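# Four-arm team builds a three-block leaning arch

## Task

Make an arch out of the three blocks. The two identical leaning blocks must each stand upright on one of their ends (either end), sitting flat on the table, and tilt toward one another. The third block, the keystone, must sit centred between them on their slanted upper faces, touching both with no gap at either contact. All three blocks must lie along one line. Any number of the four arms may be used.

## Robot and tools

SETUP. Four Kinova Gen3 arms (arm1 to arm4) stand around a shared table. Each carries a five-fingered right hand and a wrist camera. Feet in the scene frame: arm1 (0.653, 0.000, 0.826), arm2 (0.001, 0.650, 0.783), arm3 (-0.654, 0.001, 0.772), arm4 (0.000, -0.650, 0.729). Each foot faces along its own +x, and joint1 = 0 unfolds the arm that way. Surfaces under the arms sit at z = 0.720. Reach is about 1.06 m from the joint-1 axis. Fixed cameras are cam_low and cam_low_2; wrist cameras are arm1_cam_wrist to arm4_cam_wrist. A loose object may occasionally get a small push from outside.

FRAME. Every pose is in one scene frame, in metres, origin on the floor, +z up. Orientations are quaternions written w, x, y, z. The hand point lies 0.045 m in front of the palm. Its +z runs along the straight fingers, +y points out of the palm, and +x runs across the palm away from the thumb. Straight fingers extend 0.06 to 0.07 m past the point. A bracket on the little-finger side of the wrist sticks out about 0.10 m and can collide with things.

move. Sends one action; every part starts at once. Arguments are arm1, arm2, arm3, arm4 (each an object or left out) and cameras.
- joints: a map from joint name to an absolute target, never an offset. joint1_rad to joint7_rad are in radians. Limits: joints 1, 3, 5, 7 are ±6.283; joint2 ±2.249; joint4 ±2.579; joint6 ±2.099. The hand keys hand_little, hand_ring, hand_middle, hand_index, hand_thumb_bend and hand_thumb_turn run from -1 to +1. For fingers and bend, +1 is straight or open and -1 is curled. For hand_thumb_turn, +1 puts the thumb beside the palm and -1 swings it in front, opposite the fingers. hand_force_limit (-1 to 1) is the closing force at which a motor stops: about 0 N at -1, 10 N at +1 (15 N for the thumb motors). hand_speed runs from -0.96 to 1; values from +0.48 up give full speed. Both are settings and start no motion themselves.
- target: one list of 7 numbers for that arm, [x, y, z, qw, qx, qy, qz]. It is an absolute pose of the hand point in the scene frame, reached along a straight line starting from the current hand_target. When target is used, joints may hold only hand keys, or the call is rejected.
- speed: the top hand speed in m/s, from 0.002 to 0.5, default 0.25. Rotation is capped at twice that number in rad/s.
- min_time_s: a lower bound in seconds (0.1 to 8) on that arm's joint motions.
- cameras: a list of names, or ["all"], or []. If left out, an action returns no images, and an empty call returns all of them.
A move with no arm parts returns the full state plus images. Paths stop after 10 s, and no action runs past 15 s. Hands lag behind their paths, can overshoot speed (worst with a nearly straight arm), and do not steer around obstacles or other arms.

wait: seconds (0 to 10) lets the simulation run with no new commands. cameras works as in move.
zoom_image: camera plus region [x0, y0, x1, y1] in pixels of that camera's newest picture, with (0, 0) at top-left, at most 504 by 504.
show_instructions: shows the reference pages. finished_scene: ends the scene for good (scene 1, optional). Call it only once the arch stands on its own.

RESULTS. The "move" line lists the robots that got commands. "as last shown" means a robot received nothing, and its status lines say "not commanded". hand gives the measured pose; hand_target gives the pose the held joint targets lead to. A hand counts as "done" within 1 cm and 2 degrees. "off_target" means at rest short of the goal and maybe still pushing. "time_out" means the joint gave up and holds where it is. "joint command not followed" or "pose unreachable" means a safety check is withholding motion; if the motion ends that way it reads "not_followed". hand_stopped_by gives six words in the order little, ring, middle, index, thumb_bend, thumb_turn: moving, target, force, stalled or fault. The *_load_n values are fingertip forces in N, positive when pushed open. A lost grip shows up as loads dropping near 0. "within noise" velocities mean the arm is still. Joint torques and flange force reveal contact and load. MOTOR HOT warns of heating. OVER-TEMPERATURE FAULT means the arm sags for 30 to 60 s; afterwards, resend any key marked limit_stop_at_motor_heat.

GRIPPING. A finger motor starts only when its target changes by at least 0.002. It stops on reaching the target or when the load hits hand_force_limit. For a gentle grip, close at hand_speed -0.94 or lower. To squeeze harder, raise the limit and send a target further closed than the reading. With the thumb turned in front, the hand can wrap objects about 0.035 to 0.065 m thick.

AVOID. Robots must never press hard against each other. Never close fingers on another arm's fingers. Two arms' fingers can meet even though a check is on. Do not knock objects off the work area, drop blocks (even a few mm), release them while moving, or slam anything. A joint torque beyond its limit (104.5 N m for joints 1 to 4, 51.3 for 5 to 7) or a joint straying more than 5 degrees from its plan stops that arm for 10 s. The arm does not yield on contact and keeps pushing until commanded away. Long holds, outstretched poses or unreachable targets heat the motors. If a move or wait in a reply is refused or hits a stop, the remaining calls in that reply are skipped.

Each tool is called after "Call:" as name(argument=value, ...), one argument or row to a line, values as JSON.

Reference images:

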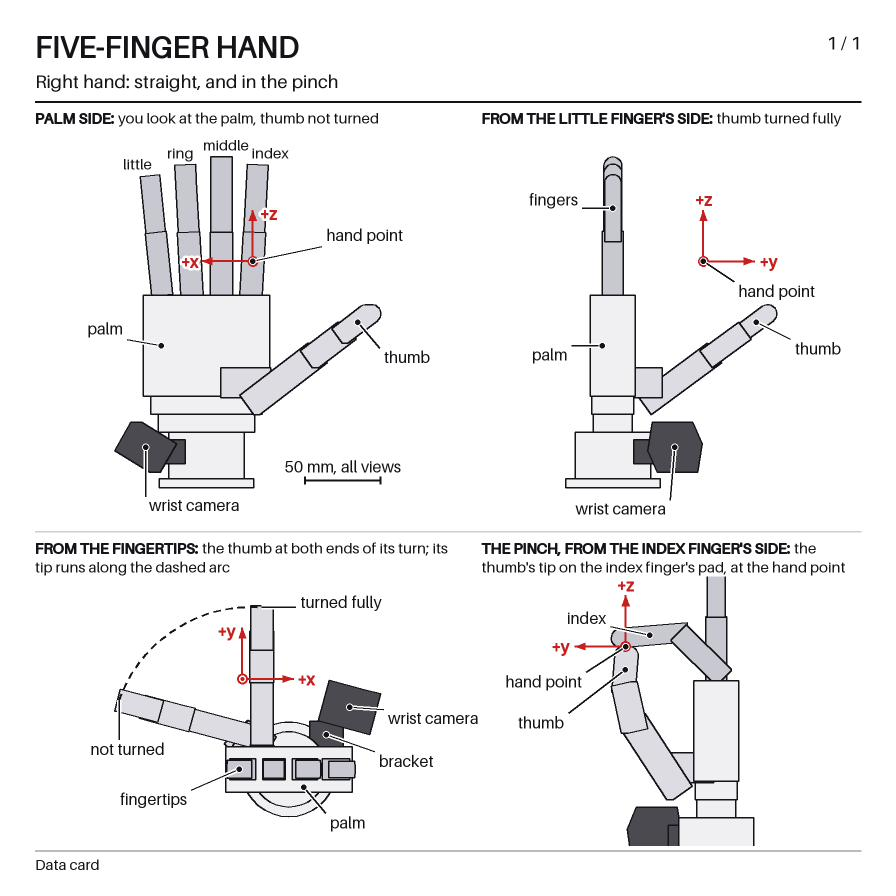

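## Session

Call:
move(
  cameras=["all"],
)

Scene clock: 0.00 s.
Joint torques (N m): no reading
Motor temperatures (°C): arm1=[27 32 28 34 33 36 40] | arm2=[37 34 27 29 31 37 44] | arm3=[33 33 29 36 41 46 47] | arm4=[37 36 28 30 42 35 40]
Flange force (N): no reading
Joint velocities: within noise
arm1.joint_positions: joint1_rad=-0.582 joint2_rad=-0.396 joint3_rad=-0.069 joint4_rad=+1.425 joint5_rad=-0.018 joint6_rad=+2.034 joint7_rad=-1.760 hand_little=+1.000 hand_ring=+1.000 hand_middle=+1.000 hand_index=+1.000 hand_thumb_turn=+1.000 hand_thumb_bend=+1.000 hand_force_limit=+0.000 hand_speed=-0.800
arm1.joint_status: not commanded
arm1.hand_stopped_by: target,target,target,target,target,target
arm1.little_load_n: 0.0
arm1.ring_load_n: 0.0
arm1.middle_load_n: 0.0
arm1.index_load_n: 0.0
arm1.thumb_bend_load_n: 0.0
arm1.thumb_turn_load_n: 0.0
arm1.hand: x=+0.5317 y=-0.1273 z=+1.3436 quat_wxyz=(+0.017, +0.975, +0.218, -0.036) (m; scene frame)
arm1.hand_target: x=+0.5317 y=-0.1273 z=+1.3436 quat_wxyz=(+0.017, +0.975, +0.218, -0.036) (m; scene frame)
arm1.hand_status: not commanded
arm2.joint_positions: joint1_rad=-0.825 joint2_rad=-0.373 joint3_rad=-0.121 joint4_rad=+1.491 joint5_rad=-0.024 joint6_rad=+1.994 joint7_rad=-1.676 hand_little=+1.000 hand_ring=+1.000 hand_middle=+1.000 hand_index=+1.000 hand_thumb_turn=+1.000 hand_thumb_bend=+1.000 hand_force_limit=+0.000 hand_speed=-0.800
arm2.joint_status: not commanded
arm2.hand_stopped_by: target,target,target,target,target,target
arm2.little_load_n: 0.0
arm2.ring_load_n: 0.0
arm2.middle_load_n: 0.0
arm2.index_load_n: 0.0
arm2.thumb_bend_load_n: 0.0
arm2.thumb_turn_load_n: 0.0
arm2.hand: x=+0.1667 y=+0.5840 z=+1.2758 quat_wxyz=(-0.012, -0.374, -0.927, +0.019) (m; scene frame)
arm2.hand_target: x=+0.1667 y=+0.5840 z=+1.2758 quat_wxyz=(-0.012, -0.374, -0.927, +0.019) (m; scene frame)
arm2.hand_status: not commanded
arm3.joint_positions: joint1_rad=-0.140 joint2_rad=-0.393 joint3_rad=-0.104 joint4_rad=+1.449 joint5_rad=-0.074 joint6_rad=+1.974 joint7_rad=-1.652 hand_little=+1.000 hand_ring=+1.000 hand_middle=+1.000 hand_index=+1.000 hand_thumb_turn=+1.000 hand_thumb_bend=+1.000 hand_force_limit=+0.000 hand_speed=-0.800
arm3.joint_status: not commanded
arm3.hand_stopped_by: target,target,target,target,target,target
arm3.little_load_n: 0.0
arm3.ring_load_n: 0.0
arm3.middle_load_n: 0.0
arm3.index_load_n: 0.0
arm3.thumb_bend_load_n: 0.0
arm3.thumb_turn_load_n: 0.0
arm3.hand: x=-0.4935 y=+0.1051 z=+1.2855 quat_wxyz=(-0.051, +0.099, -0.993, -0.024) (m; scene frame)
arm3.hand_target: x=-0.4935 y=+0.1051 z=+1.2855 quat_wxyz=(-0.051, +0.099, -0.993, -0.024) (m; scene frame)
arm3.hand_status: not commanded
arm4.joint_positions: joint1_rad=-0.180 joint2_rad=-0.420 joint3_rad=-0.069 joint4_rad=+1.431 joint5_rad=+0.005 joint6_rad=+1.942 joint7_rad=-2.130 hand_little=+1.000 hand_ring=+1.000 hand_middle=+1.000 hand_index=+1.000 hand_thumb_turn=+1.000 hand_thumb_bend=+1.000 hand_force_limit=+0.000 hand_speed=-0.800
arm4.joint_status: not commanded
arm4.hand_stopped_by: target,target,target,target,target,target
arm4.little_load_n: 0.0
arm4.ring_load_n: 0.0
arm4.middle_load_n: 0.0
arm4.index_load_n: 0.0
arm4.thumb_bend_load_n: 0.0
arm4.thumb_turn_load_n: 0.0
arm4.hand: x=-0.0725 y=-0.4409 z=+1.2546 quat_wxyz=(-0.045, +0.595, -0.799, -0.074) (m; scene frame)
arm4.hand_target: x=-0.0725 y=-0.4409 z=+1.2546 quat_wxyz=(-0.045, +0.595, -0.799, -0.074) (m; scene frame)
arm4.hand_status: not commanded
pictures: arm1_cam_wrist, arm2_cam_wrist, arm3_cam_wrist, arm4_cam_wrist, cam_low, cam_low_2

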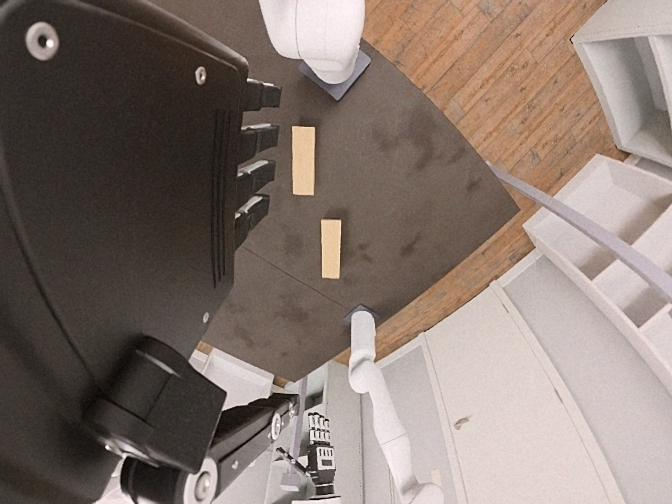

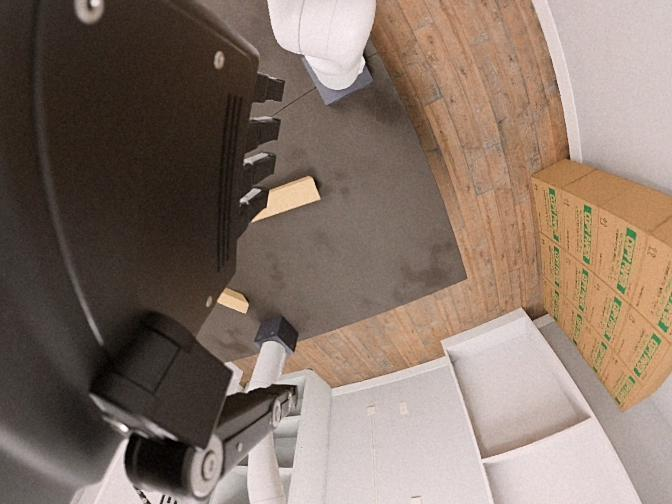

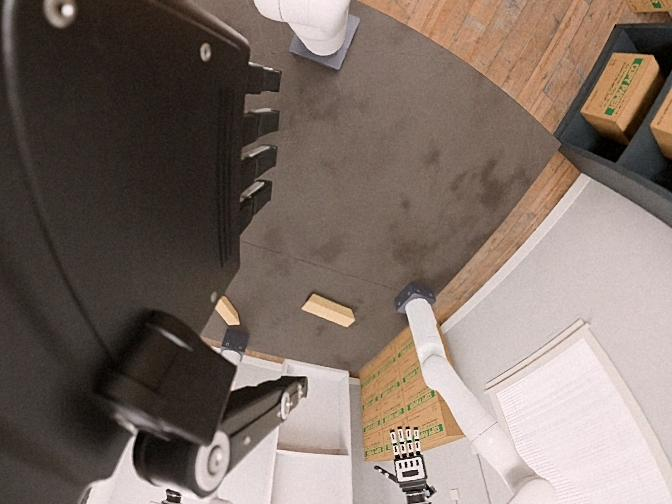

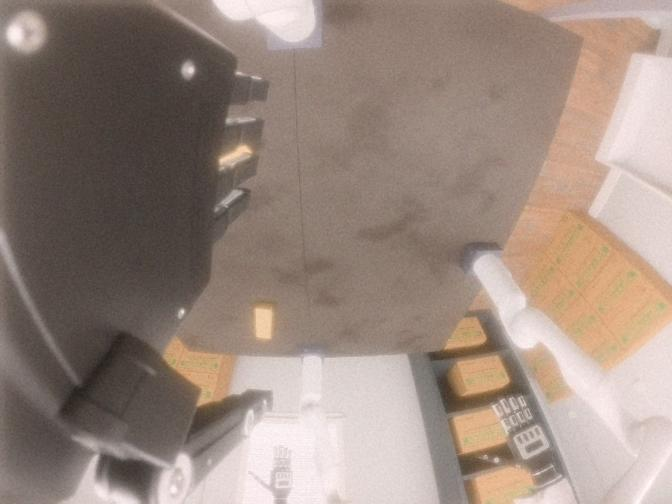

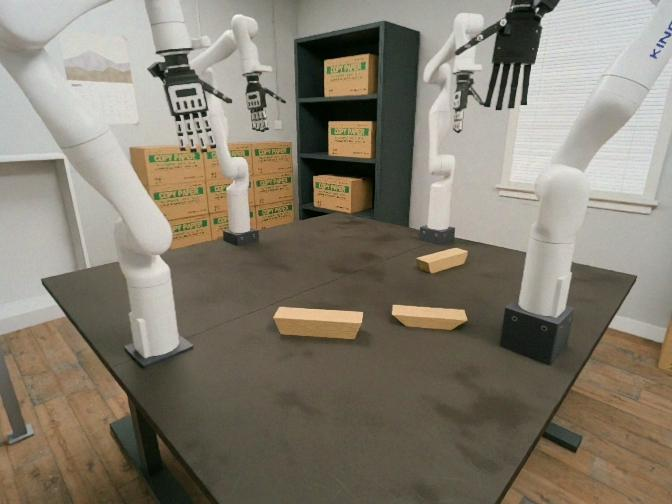

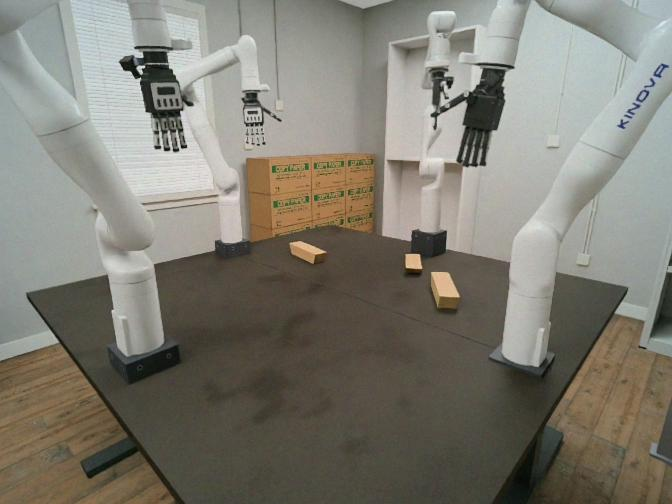

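Call:
zoom_image(
  camera="cam_low",
  region=[250, 230, 500, 360],
)

Call:
zoom_image(
  camera="cam_low_2",
  region=[270, 220, 490, 330],
)

Call:
zoom_image(
  camera="arm1_cam_wrist",
  region=[240, 90, 400, 330],
)

Scaled by 2.016.

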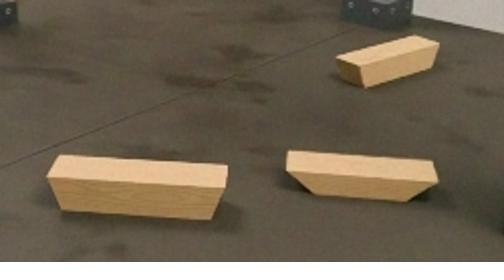

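Scaled by 2.291.

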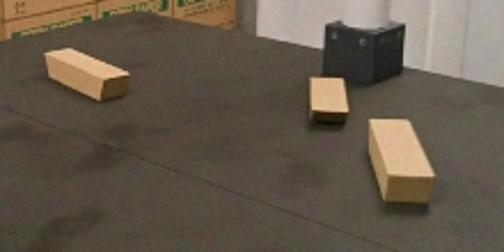

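Scaled by 2.100 from the camera's image (finer frame: 960x720).

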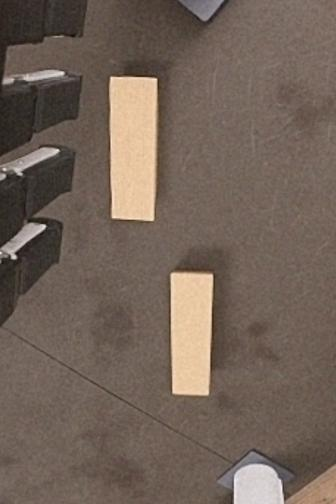

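Call:
zoom_image(
  camera="cam_low",
  region=[265, 295, 375, 350],
)

Call:
zoom_image(
  camera="cam_low",
  region=[380, 290, 480, 340],
)

Call:
zoom_image(
  camera="cam_low",
  region=[405, 235, 485, 285],
)

Call:
zoom_image(
  camera="cam_low_2",
  region=[280, 230, 340, 270],
)

Call:
zoom_image(
  camera="cam_low_2",
  region=[390, 240, 480, 315],
)

Scaled by 4.582.

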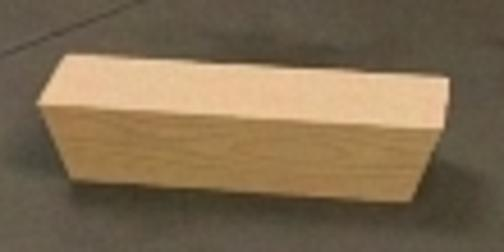

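Scaled by 5.040.

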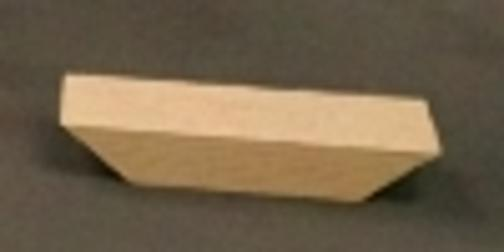

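Scaled by 6.300.

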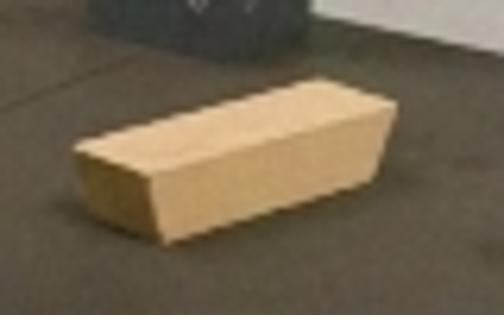

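Scaled by 8.400.

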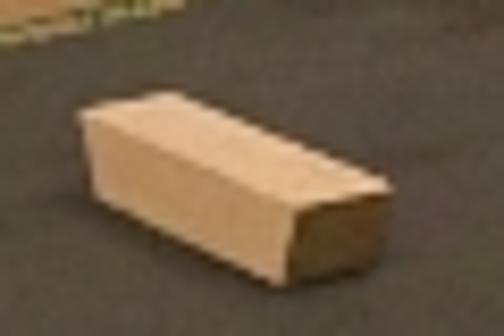

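Scaled by 5.600.

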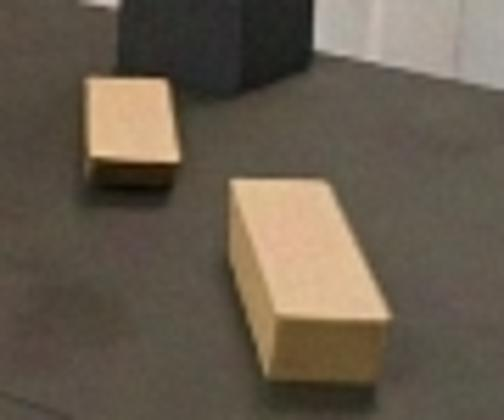

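Call:
move(
  arm4={"joints": {"joint1_rad": 1.17, "joint2_rad": 0.3, "joint3_rad": 0, "joint4_rad": 1.8, "joint5_rad": 0, "joint6_rad": 1.04, "joint7_rad": 1.78, "hand_thumb_turn": -1, "hand_speed": -0.2}},
  arm2={"joints": {"joint1_rad": -0.937, "joint2_rad": 0.6, "joint3_rad": 0, "joint4_rad": 1.2, "joint5_rad": 0, "joint6_rad": 1.34, "joint7_rad": -2.65, "hand_thumb_turn": -1, "hand_speed": -0.2}},
  cameras=["all"],
)

Scene clock: 251.43 s.
Joint torques (N m): arm1=[1.37 -0.57 -0.04 -7.53 0.14 -0.52 0.02] | arm2=[1.73 -18.86 -1.8 -8.65 -0.05 -0.28 0.3] | arm3=[-2.51 -4.09 1.96 -4.99 -0.06 -0.3 -0.21] | arm4=[-0.23 -12.35 -1.15 -6.09 -0.12 0.01 -0.2]
Motor temperatures (°C): arm1=[27 32 28 34 33 35 40] | arm2=[36 34 27 29 31 37 44] | arm3=[33 32 29 36 40 45 47] | arm4=[37 35 28 31 42 35 40]
Flange force (N): arm1=[-1.0 -0.3 -0.1] | arm2=[3.6 0.2 1.5] | arm3=[-12.0 7.1 -12.9] | arm4=[1.4 2.7 -2.4]
move: arm2 done; arm4 done
Joint velocities: within noise
arm1, arm3: as last shown
arm2.joint_positions: joint1_rad=-0.937 joint2_rad=+0.600 joint3_rad=+0.000 joint4_rad=+1.200 joint5_rad=+0.000 joint6_rad=+1.340 joint7_rad=-2.650 hand_little=+1.000 hand_ring=+1.000 hand_middle=+1.000 hand_index=+1.000 hand_thumb_turn=-1.000 hand_thumb_bend=+1.000 hand_force_limit=+0.000 hand_speed=-0.200
arm2.joint_status: all done
arm2.hand_stopped_by: target,target,target,target,target,target
arm2.little_load_n: 0.0
arm2.ring_load_n: 0.0
arm2.middle_load_n: 0.0
arm2.index_load_n: 0.0
arm2.thumb_bend_load_n: 0.0
arm2.thumb_turn_load_n: 0.5
arm2.hand: x=+0.4645 y=+0.2524 z=+1.0264 quat_wxyz=(-0.005, -0.768, -0.640, +0.002)
arm2.hand_target: x=+0.4645 y=+0.2524 z=+1.0264 quat_wxyz=(-0.005, -0.768, -0.640, +0.002)
arm2.hand_status: not commanded
arm4.joint_positions: joint1_rad=+1.170 joint2_rad=+0.300 joint3_rad=+0.000 joint4_rad=+1.800 joint5_rad=+0.000 joint6_rad=+1.040 joint7_rad=+1.780 hand_little=+1.000 hand_ring=+1.000 hand_middle=+1.000 hand_index=+1.000 hand_thumb_turn=-1.000 hand_thumb_bend=+1.000 hand_force_limit=+0.000 hand_speed=-0.200
arm4.joint_status: all done
arm4.hand_stopped_by: target,target,target,target,target,target
arm4.little_load_n: 0.0
arm4.ring_load_n: 0.0
arm4.middle_load_n: 0.0
arm4.index_load_n: 0.0
arm4.thumb_bend_load_n: 0.0
arm4.thumb_turn_load_n: 0.0
arm4.hand: x=+0.3813 y=-0.5722 z=+0.9344 quat_wxyz=(+0.008, +0.950, +0.312, +0.000)
arm4.hand_target: x=+0.3814 y=-0.5722 z=+0.9344 quat_wxyz=(+0.008, +0.950, +0.312, +0.000)
arm4.hand_status: not commanded
pictures: arm1_cam_wrist, arm2_cam_wrist, arm3_cam_wrist, arm4_cam_wrist, cam_low, cam_low_2
arm2_cam_wrist: T_world_to_cam=[[0.9975, 0.06565, -0.02624, -0.44639], [0.0701, -0.87021, 0.48767, -0.31542], [0.00919, -0.48829, -0.87263, 1.13144]] pos_world=[0.45699, 0.3073, 1.12944]
arm4_cam_wrist: T_world_to_cam=[[0.81286, -0.58099, 0.04123, -0.68705], [-0.52298, -0.69688, 0.49076, -0.65481], [-0.2564, -0.42048, -0.87032, 0.78747]] pos_world=[0.41793, -0.52438, 1.03503]

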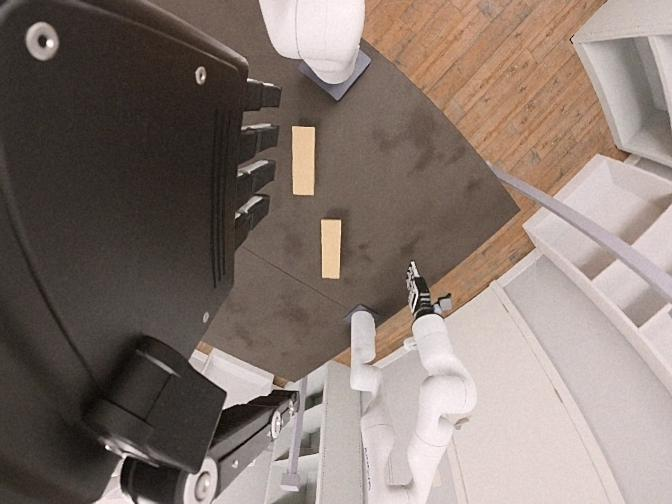

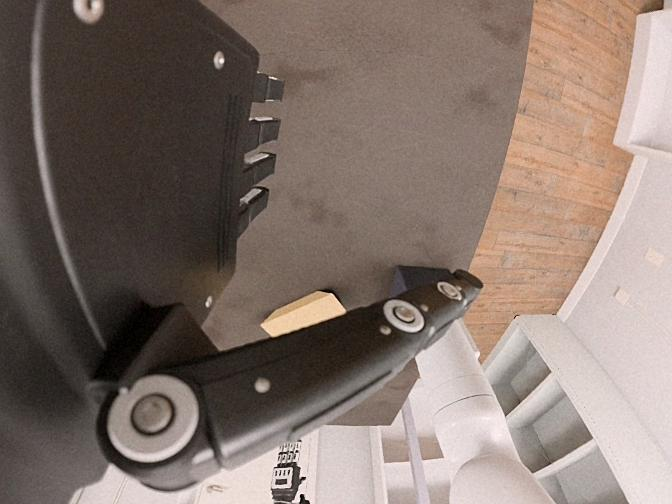

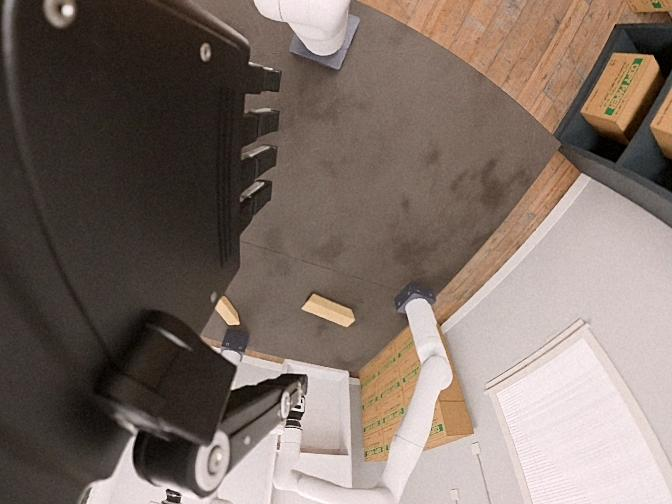

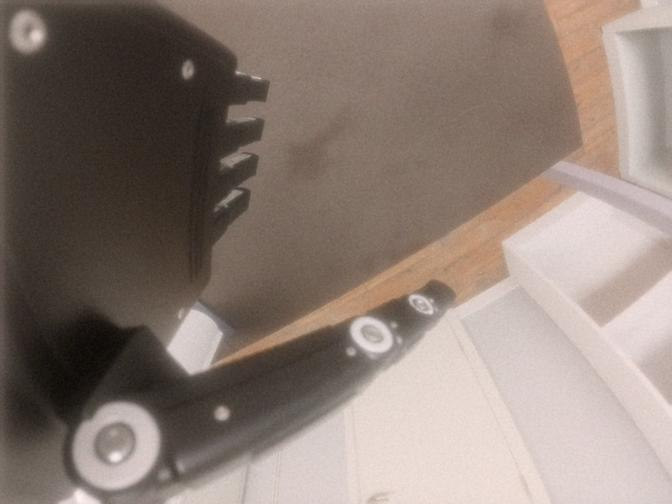

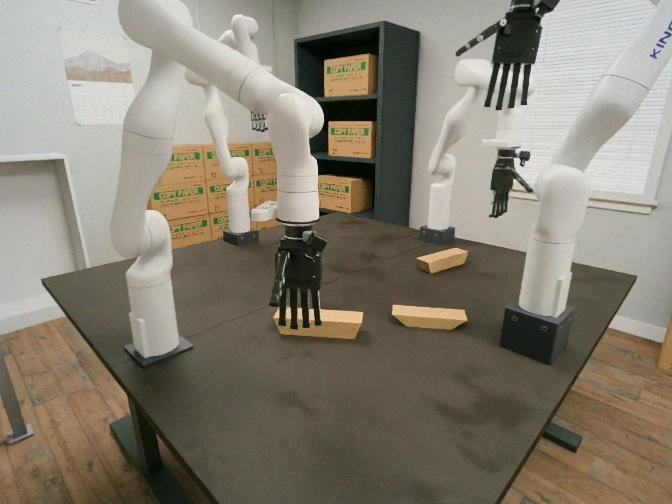

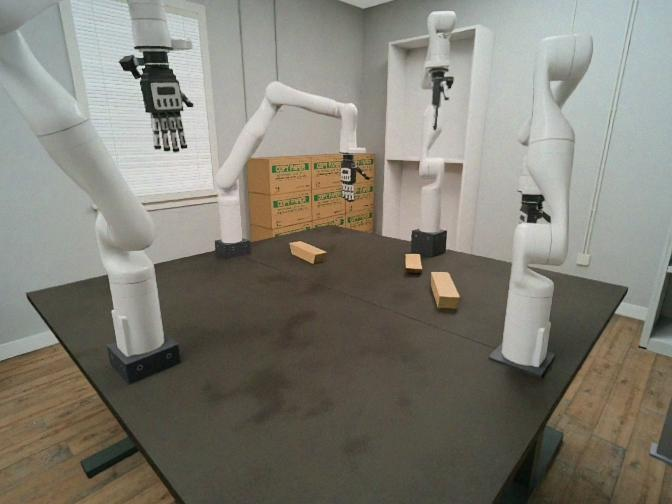

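Call:
move(
  arm4={"target": [0.209, -0.322, 0.87, 0.4317, -0.8453, -0.2804, 0.1432], "speed": 0.25, "joints": {"hand_index": 0.7, "hand_middle": 0.7}},
  arm2={"target": [0.206, 0.317, 0.87, 0.3491, -0.6837, -0.5707, 0.2914], "speed": 0.25, "joints": {"hand_index": 0.7, "hand_middle": 0.7}},
  arm1={"joints": {"joint1_rad": 0.204, "joint2_rad": 0.3, "joint3_rad": 0, "joint4_rad": 1.8, "joint5_rad": 0, "joint6_rad": 1.04, "joint7_rad": 2.39, "hand_thumb_turn": -1, "hand_speed": -0.2, "hand_index": 0.7, "hand_middle": 0.7}},
  cameras=["all"],
)

Scene clock: 265.80 s.
Joint torques (N m): arm1=[1.24 -12.84 0.03 -7.18 0.21 -0.24 0.01] | arm2=[1.7 -18.99 -0.37 -4.36 0.73 1.52 0.27] | arm3=[-2.49 -4.1 1.97 -4.98 -0.04 -0.36 -0.22] | arm4=[-0.18 -13.56 -3.67 -3.46 -1.34 1.49 -0.24]
Motor temperatures (°C): arm1=[27 32 28 34 33 35 40] | arm2=[36 34 27 29 31 37 43] | arm3=[33 32 29 36 40 45 47] | arm4=[37 35 28 31 42 35 40]
Flange force (N): arm1=[2.0 -2.0 -0.2] | arm2=[2.1 0.3 0.2] | arm3=[-12.0 7.2 -13.1] | arm4=[2.0 0.5 -3.3]
move: arm1 done; arm2 done; arm4 done
Joint velocities: within noise
arm1.joint_positions: joint1_rad=+0.204 joint2_rad=+0.300 joint3_rad=+0.000 joint4_rad=+1.800 joint5_rad=+0.000 joint6_rad=+1.040 joint7_rad=+2.390 hand_little=+1.000 hand_ring=+1.000 hand_middle=+0.700 hand_index=+0.700 hand_thumb_turn=-1.000 hand_thumb_bend=+1.000 hand_force_limit=+0.000 hand_speed=-0.200
arm1.joint_status: all done
arm1.hand_stopped_by: target,target,target,target,target,target
arm1.little_load_n: 0.0
arm1.ring_load_n: 0.0
arm1.middle_load_n: -0.5
arm1.index_load_n: 0.0
arm1.thumb_bend_load_n: 0.0
arm1.thumb_turn_load_n: 0.0
arm1.hand: x=+0.2632 y=+0.1836 z=+1.0274 quat_wxyz=(+0.001, -0.290, +0.957, -0.006)
arm1.hand_target: x=+0.2632 y=+0.1836 z=+1.0274 quat_wxyz=(+0.001, -0.290, +0.957, -0.006)
arm1.hand_status: not commanded
arm2.joint_positions: joint1_rad=-1.056 joint2_rad=+0.914 joint3_rad=+0.134 joint4_rad=+1.454 joint5_rad=+0.294 joint6_rad=+1.644 joint7_rad=-2.747 hand_little=+1.000 hand_ring=+1.000 hand_middle=+0.700 hand_index=+0.700 hand_thumb_turn=-1.000 hand_thumb_bend=+1.000 hand_force_limit=+0.000 hand_speed=-0.200
arm2.joint_status: all done
arm2.hand_stopped_by: target,target,target,target,target,target
arm2.little_load_n: 0.0
arm2.ring_load_n: 0.0
arm2.middle_load_n: 0.0
arm2.index_load_n: 0.0
arm2.thumb_bend_load_n: 0.0
arm2.thumb_turn_load_n: 0.0
arm2.hand: x=+0.2060 y=+0.3170 z=+0.8700 quat_wxyz=(+0.349, -0.684, -0.571, +0.291)
arm2.hand_target: x=+0.2060 y=+0.3170 z=+0.8700 quat_wxyz=(+0.349, -0.684, -0.571, +0.291)
arm2.hand_status: done (0.000 m and 0.0 deg from the pose sent, 0.309 m and 54.4 deg at the start)
arm3: as last shown
arm4.joint_positions: joint1_rad=+1.386 joint2_rad=+0.587 joint3_rad=-0.361 joint4_rad=+1.969 joint5_rad=-0.943 joint6_rad=+1.009 joint7_rad=+2.376 hand_little=+1.000 hand_ring=+1.000 hand_middle=+0.700 hand_index=+0.700 hand_thumb_turn=-1.000 hand_thumb_bend=+1.000 hand_force_limit=+0.000 hand_speed=-0.200
arm4.joint_status: all done
arm4.hand_stopped_by: target,target,target,target,target,target
arm4.little_load_n: 0.0
arm4.ring_load_n: 0.0
arm4.middle_load_n: 0.0
arm4.index_load_n: 0.0
arm4.thumb_bend_load_n: 0.0
arm4.thumb_turn_load_n: 0.0
arm4.hand: x=+0.2090 y=-0.3220 z=+0.8700 quat_wxyz=(-0.432, +0.845, +0.280, -0.143)
arm4.hand_target: x=+0.2090 y=-0.3220 z=+0.8700 quat_wxyz=(-0.432, +0.845, +0.280, -0.143)
arm4.hand_status: done (0.000 m and 0.0 deg from the pose sent, 0.311 m and 55.0 deg at the start)
pictures: arm1_cam_wrist, arm2_cam_wrist, arm3_cam_wrist, arm4_cam_wrist, cam_low, cam_low_2
arm1_cam_wrist: T_world_to_cam=[[-0.72417, 0.68877, -0.03411, 0.09831], [0.59386, 0.648, 0.47689, -0.7568], [0.35057, 0.32509, -0.8783, 0.86187]] pos_world=[0.21848, 0.14251, 1.12125]
arm2_cam_wrist: T_world_to_cam=[[0.58029, 0.1433, -0.80171, 0.53912], [0.36123, -0.92755, 0.09567, 0.13443], [-0.72991, -0.34512, -0.59001, 0.88986]] pos_world=[0.28812, 0.35454, 0.94438]
arm4_cam_wrist: T_world_to_cam=[[0.59482, -0.28036, -0.75338, 0.4348], [-0.34771, -0.93473, 0.07331, -0.28903], [-0.72476, 0.21835, -0.65348, 0.90733]] pos_world=[0.29847, -0.34638, 0.94169]

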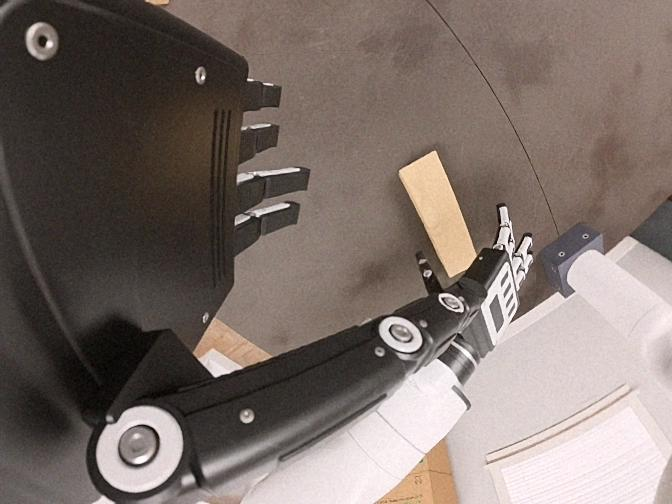

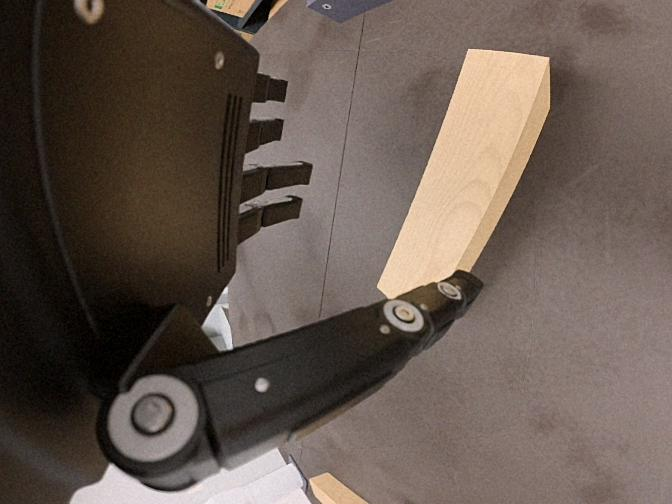

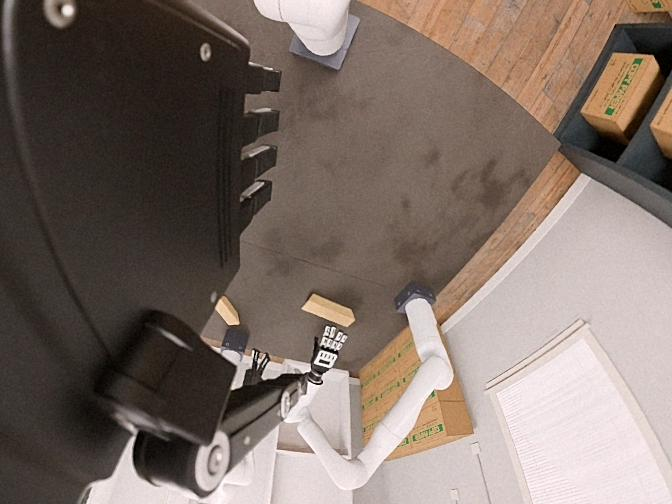

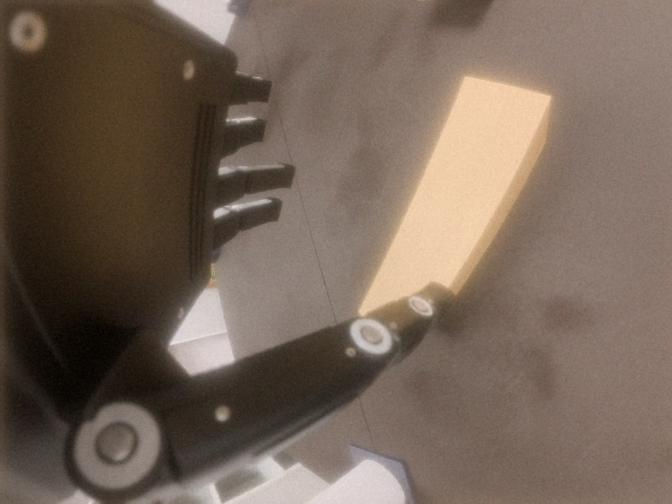

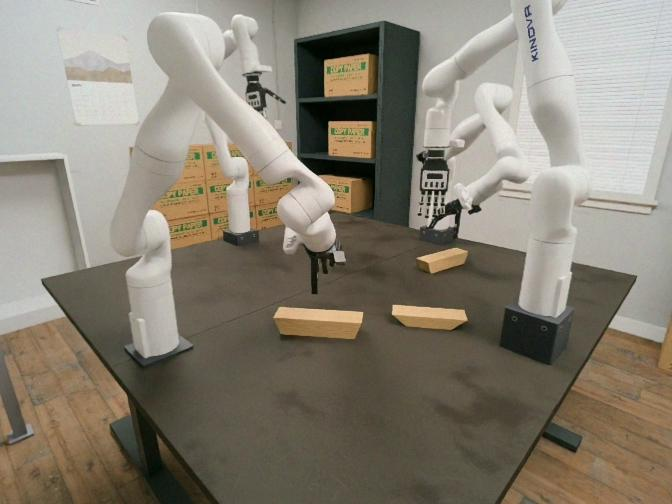

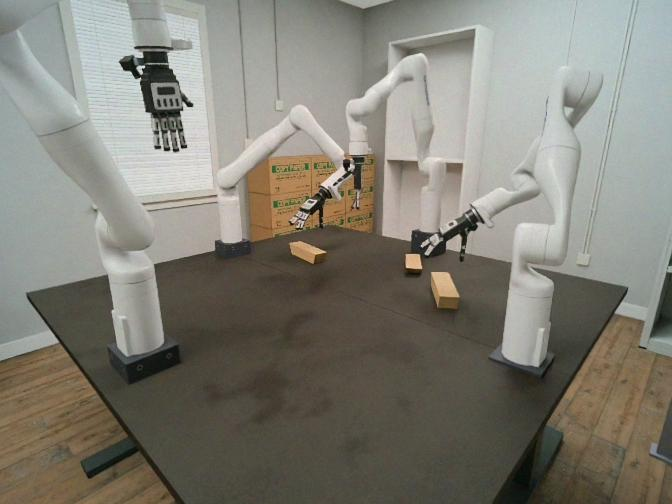

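Call:
move(
  arm4={"target": [0.2091, -0.3253, 0.80, 0.4313, -0.8446, -0.2826, 0.1443], "speed": 0.15},
  arm2={"target": [0.1935, 0.3334, 0.80, 0.3502, -0.6857, -0.5683, 0.2902], "speed": 0.15},
  arm1={"target": [0.421, -0.078, 0.86, 0.1330, -0.2604, 0.8517, -0.4349], "speed": 0.25},
  cameras=["all"],
)

Scene clock: 304.00 s.
Joint torques (N m): arm1=[1.16 -14.49 -2.06 -0.85 -0.5 1.48 -0.02] | arm2=[1.69 -19.03 -0.26 -3.13 0.57 1.59 0.26] | arm3=[-2.5 -4.08 2.01 -5.06 -0.04 -0.36 -0.22] | arm4=[-0.19 -14.59 -4.18 -2.05 -1.04 1.69 -0.26]
Motor temperatures (°C): arm1=[27 33 28 34 33 35 40] | arm2=[36 34 27 29 31 37 43] | arm3=[33 32 29 36 40 45 47] | arm4=[37 36 28 31 42 35 40]
Flange force (N): arm1=[2.6 -0.6 0.1] | arm2=[1.7 0.6 0.1] | arm3=[-11.8 7.3 -12.7] | arm4=[2.2 0.9 -3.4]
move: arm1 done; arm2 done; arm4 done
Joint velocities: within noise
arm1.joint_positions: joint1_rad=+0.325 joint2_rad=+0.816 joint3_rad=-0.261 joint4_rad=+2.047 joint5_rad=-0.556 joint6_rad=+1.043 joint7_rad=+2.743 hand_little=+1.000 hand_ring=+1.000 hand_middle=+0.700 hand_index=+0.700 hand_thumb_turn=-1.000 hand_thumb_bend=+1.000 hand_force_limit=+0.000 hand_speed=-0.200
arm1.joint_status: not commanded
arm1.hand_stopped_by: target,target,target,target,target,target
arm1.little_load_n: 0.0
arm1.ring_load_n: 0.0
arm1.middle_load_n: 0.0
arm1.index_load_n: 0.0
arm1.thumb_bend_load_n: 0.0
arm1.thumb_turn_load_n: 0.0
arm1.hand: x=+0.4210 y=-0.0780 z=+0.8600 quat_wxyz=(+0.133, -0.260, +0.852, -0.435)
arm1.hand_target: x=+0.4210 y=-0.0780 z=+0.8600 quat_wxyz=(+0.133, -0.260, +0.852, -0.435)
arm1.hand_status: done (0.000 m and 0.0 deg from the pose sent, 0.348 m and 53.4 deg at the start)
arm2.joint_positions: joint1_rad=-1.060 joint2_rad=+1.012 joint3_rad=+0.120 joint4_rad=+1.535 joint5_rad=+0.275 joint6_rad=+1.480 joint7_rad=-2.818 hand_little=+1.000 hand_ring=+1.000 hand_middle=+0.700 hand_index=+0.700 hand_thumb_turn=-1.000 hand_thumb_bend=+1.000 hand_force_limit=+0.000 hand_speed=-0.200
arm2.joint_status: not commanded
arm2.hand_stopped_by: target,target,target,target,target,target
arm2.little_load_n: 0.0
arm2.ring_load_n: 0.0
arm2.middle_load_n: 0.0
arm2.index_load_n: 0.0
arm2.thumb_bend_load_n: 0.0
arm2.thumb_turn_load_n: 0.0
arm2.hand: x=+0.1935 y=+0.3334 z=+0.8000 quat_wxyz=(+0.350, -0.686, -0.568, +0.290)
arm2.hand_target: x=+0.1935 y=+0.3334 z=+0.8000 quat_wxyz=(+0.350, -0.686, -0.568, +0.290)
arm2.hand_status: done (0.000 m and 0.0 deg from the pose sent, 0.073 m and 0.4 deg at the start)
arm3: as last shown
arm4.joint_positions: joint1_rad=+1.391 joint2_rad=+0.752 joint3_rad=-0.370 joint4_rad=+2.004 joint5_rad=-0.983 joint6_rad=+0.880 joint7_rad=+2.546 hand_little=+1.000 hand_ring=+1.000 hand_middle=+0.700 hand_index=+0.700 hand_thumb_turn=-1.000 hand_thumb_bend=+1.000 hand_force_limit=+0.000 hand_speed=-0.200
arm4.joint_status: not commanded
arm4.hand_stopped_by: target,target,target,target,target,target
arm4.little_load_n: 0.0
arm4.ring_load_n: 0.0
arm4.middle_load_n: 0.0
arm4.index_load_n: 0.0
arm4.thumb_bend_load_n: 0.0
arm4.thumb_turn_load_n: 0.0
arm4.hand: x=+0.2091 y=-0.3253 z=+0.8000 quat_wxyz=(-0.431, +0.845, +0.283, -0.144)
arm4.hand_target: x=+0.2091 y=-0.3253 z=+0.8000 quat_wxyz=(-0.431, +0.845, +0.283, -0.144)
arm4.hand_status: done (0.000 m and 0.0 deg from the pose sent, 0.070 m and 0.3 deg at the start)
pictures: arm1_cam_wrist, arm2_cam_wrist, arm3_cam_wrist, arm4_cam_wrist, cam_low, cam_low_2
arm1_cam_wrist: T_world_to_cam=[[-0.49136, 0.33656, -0.8033, 0.92315], [0.4227, 0.89856, 0.11792, -0.20089], [0.76151, -0.28162, -0.58378, 0.27089]] pos_world=[0.33223, -0.0539, 0.92339]
arm2_cam_wrist: T_world_to_cam=[[0.58117, 0.13931, -0.80177, 0.48903], [0.35476, -0.93006, 0.09555, 0.16311], [-0.73239, -0.33997, -0.58994, 0.84378]] pos_world=[0.2759, 0.37043, 0.87428]
arm4_cam_wrist: T_world_to_cam=[[0.59636, -0.27732, -0.75329, 0.38161], [-0.34288, -0.93651, 0.07332, -0.28848], [-0.7258, 0.21456, -0.65359, 0.86151]] pos_world=[0.29879, -0.34918, 0.87169]

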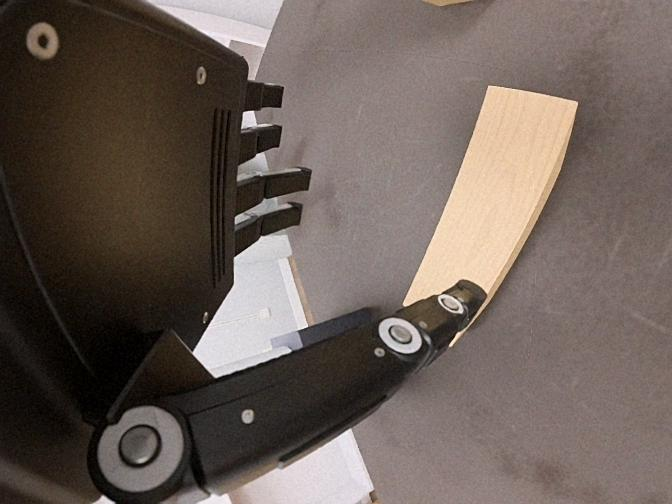

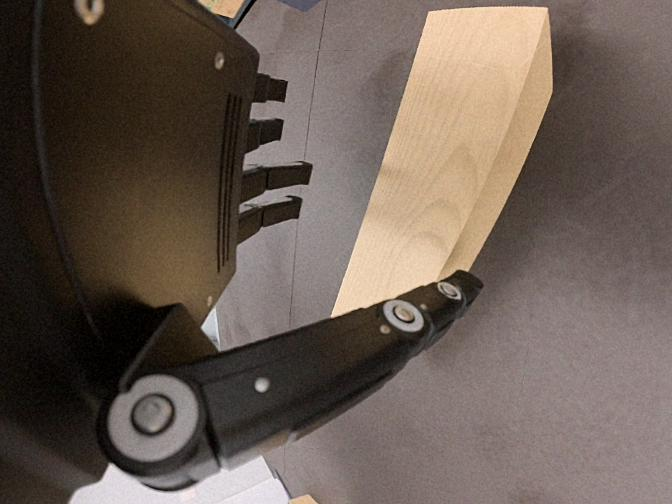

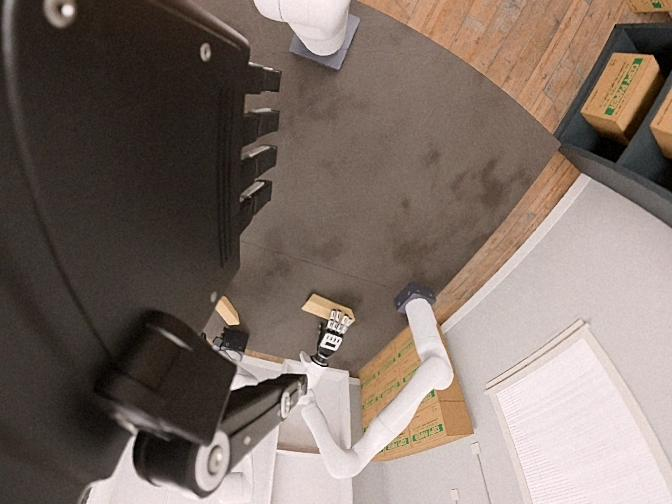

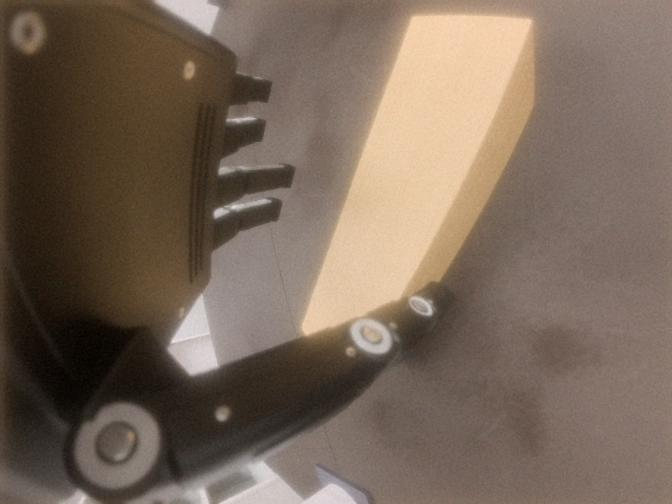

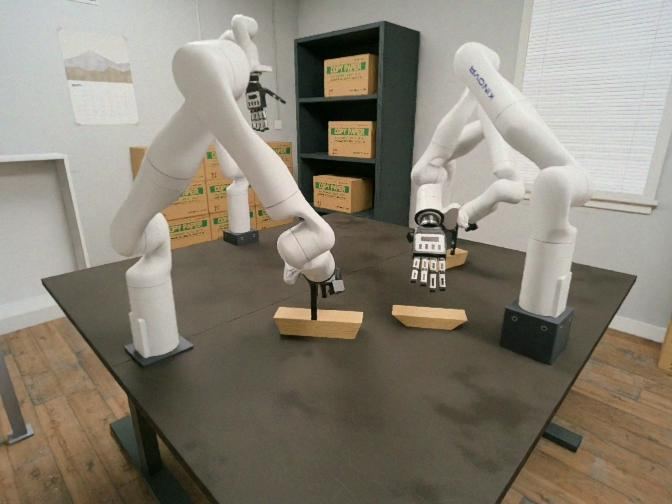

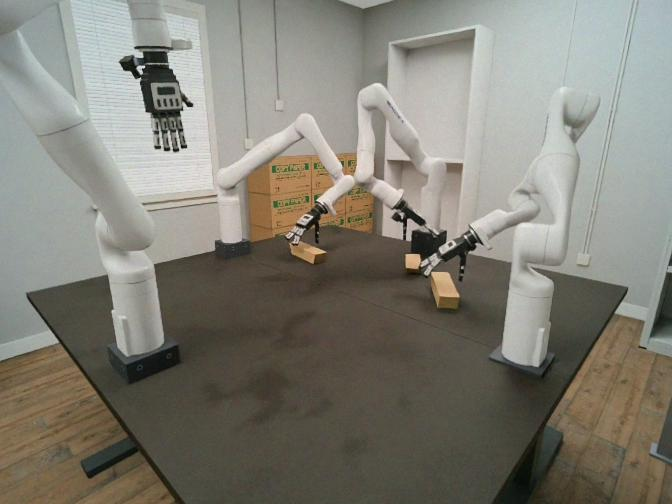

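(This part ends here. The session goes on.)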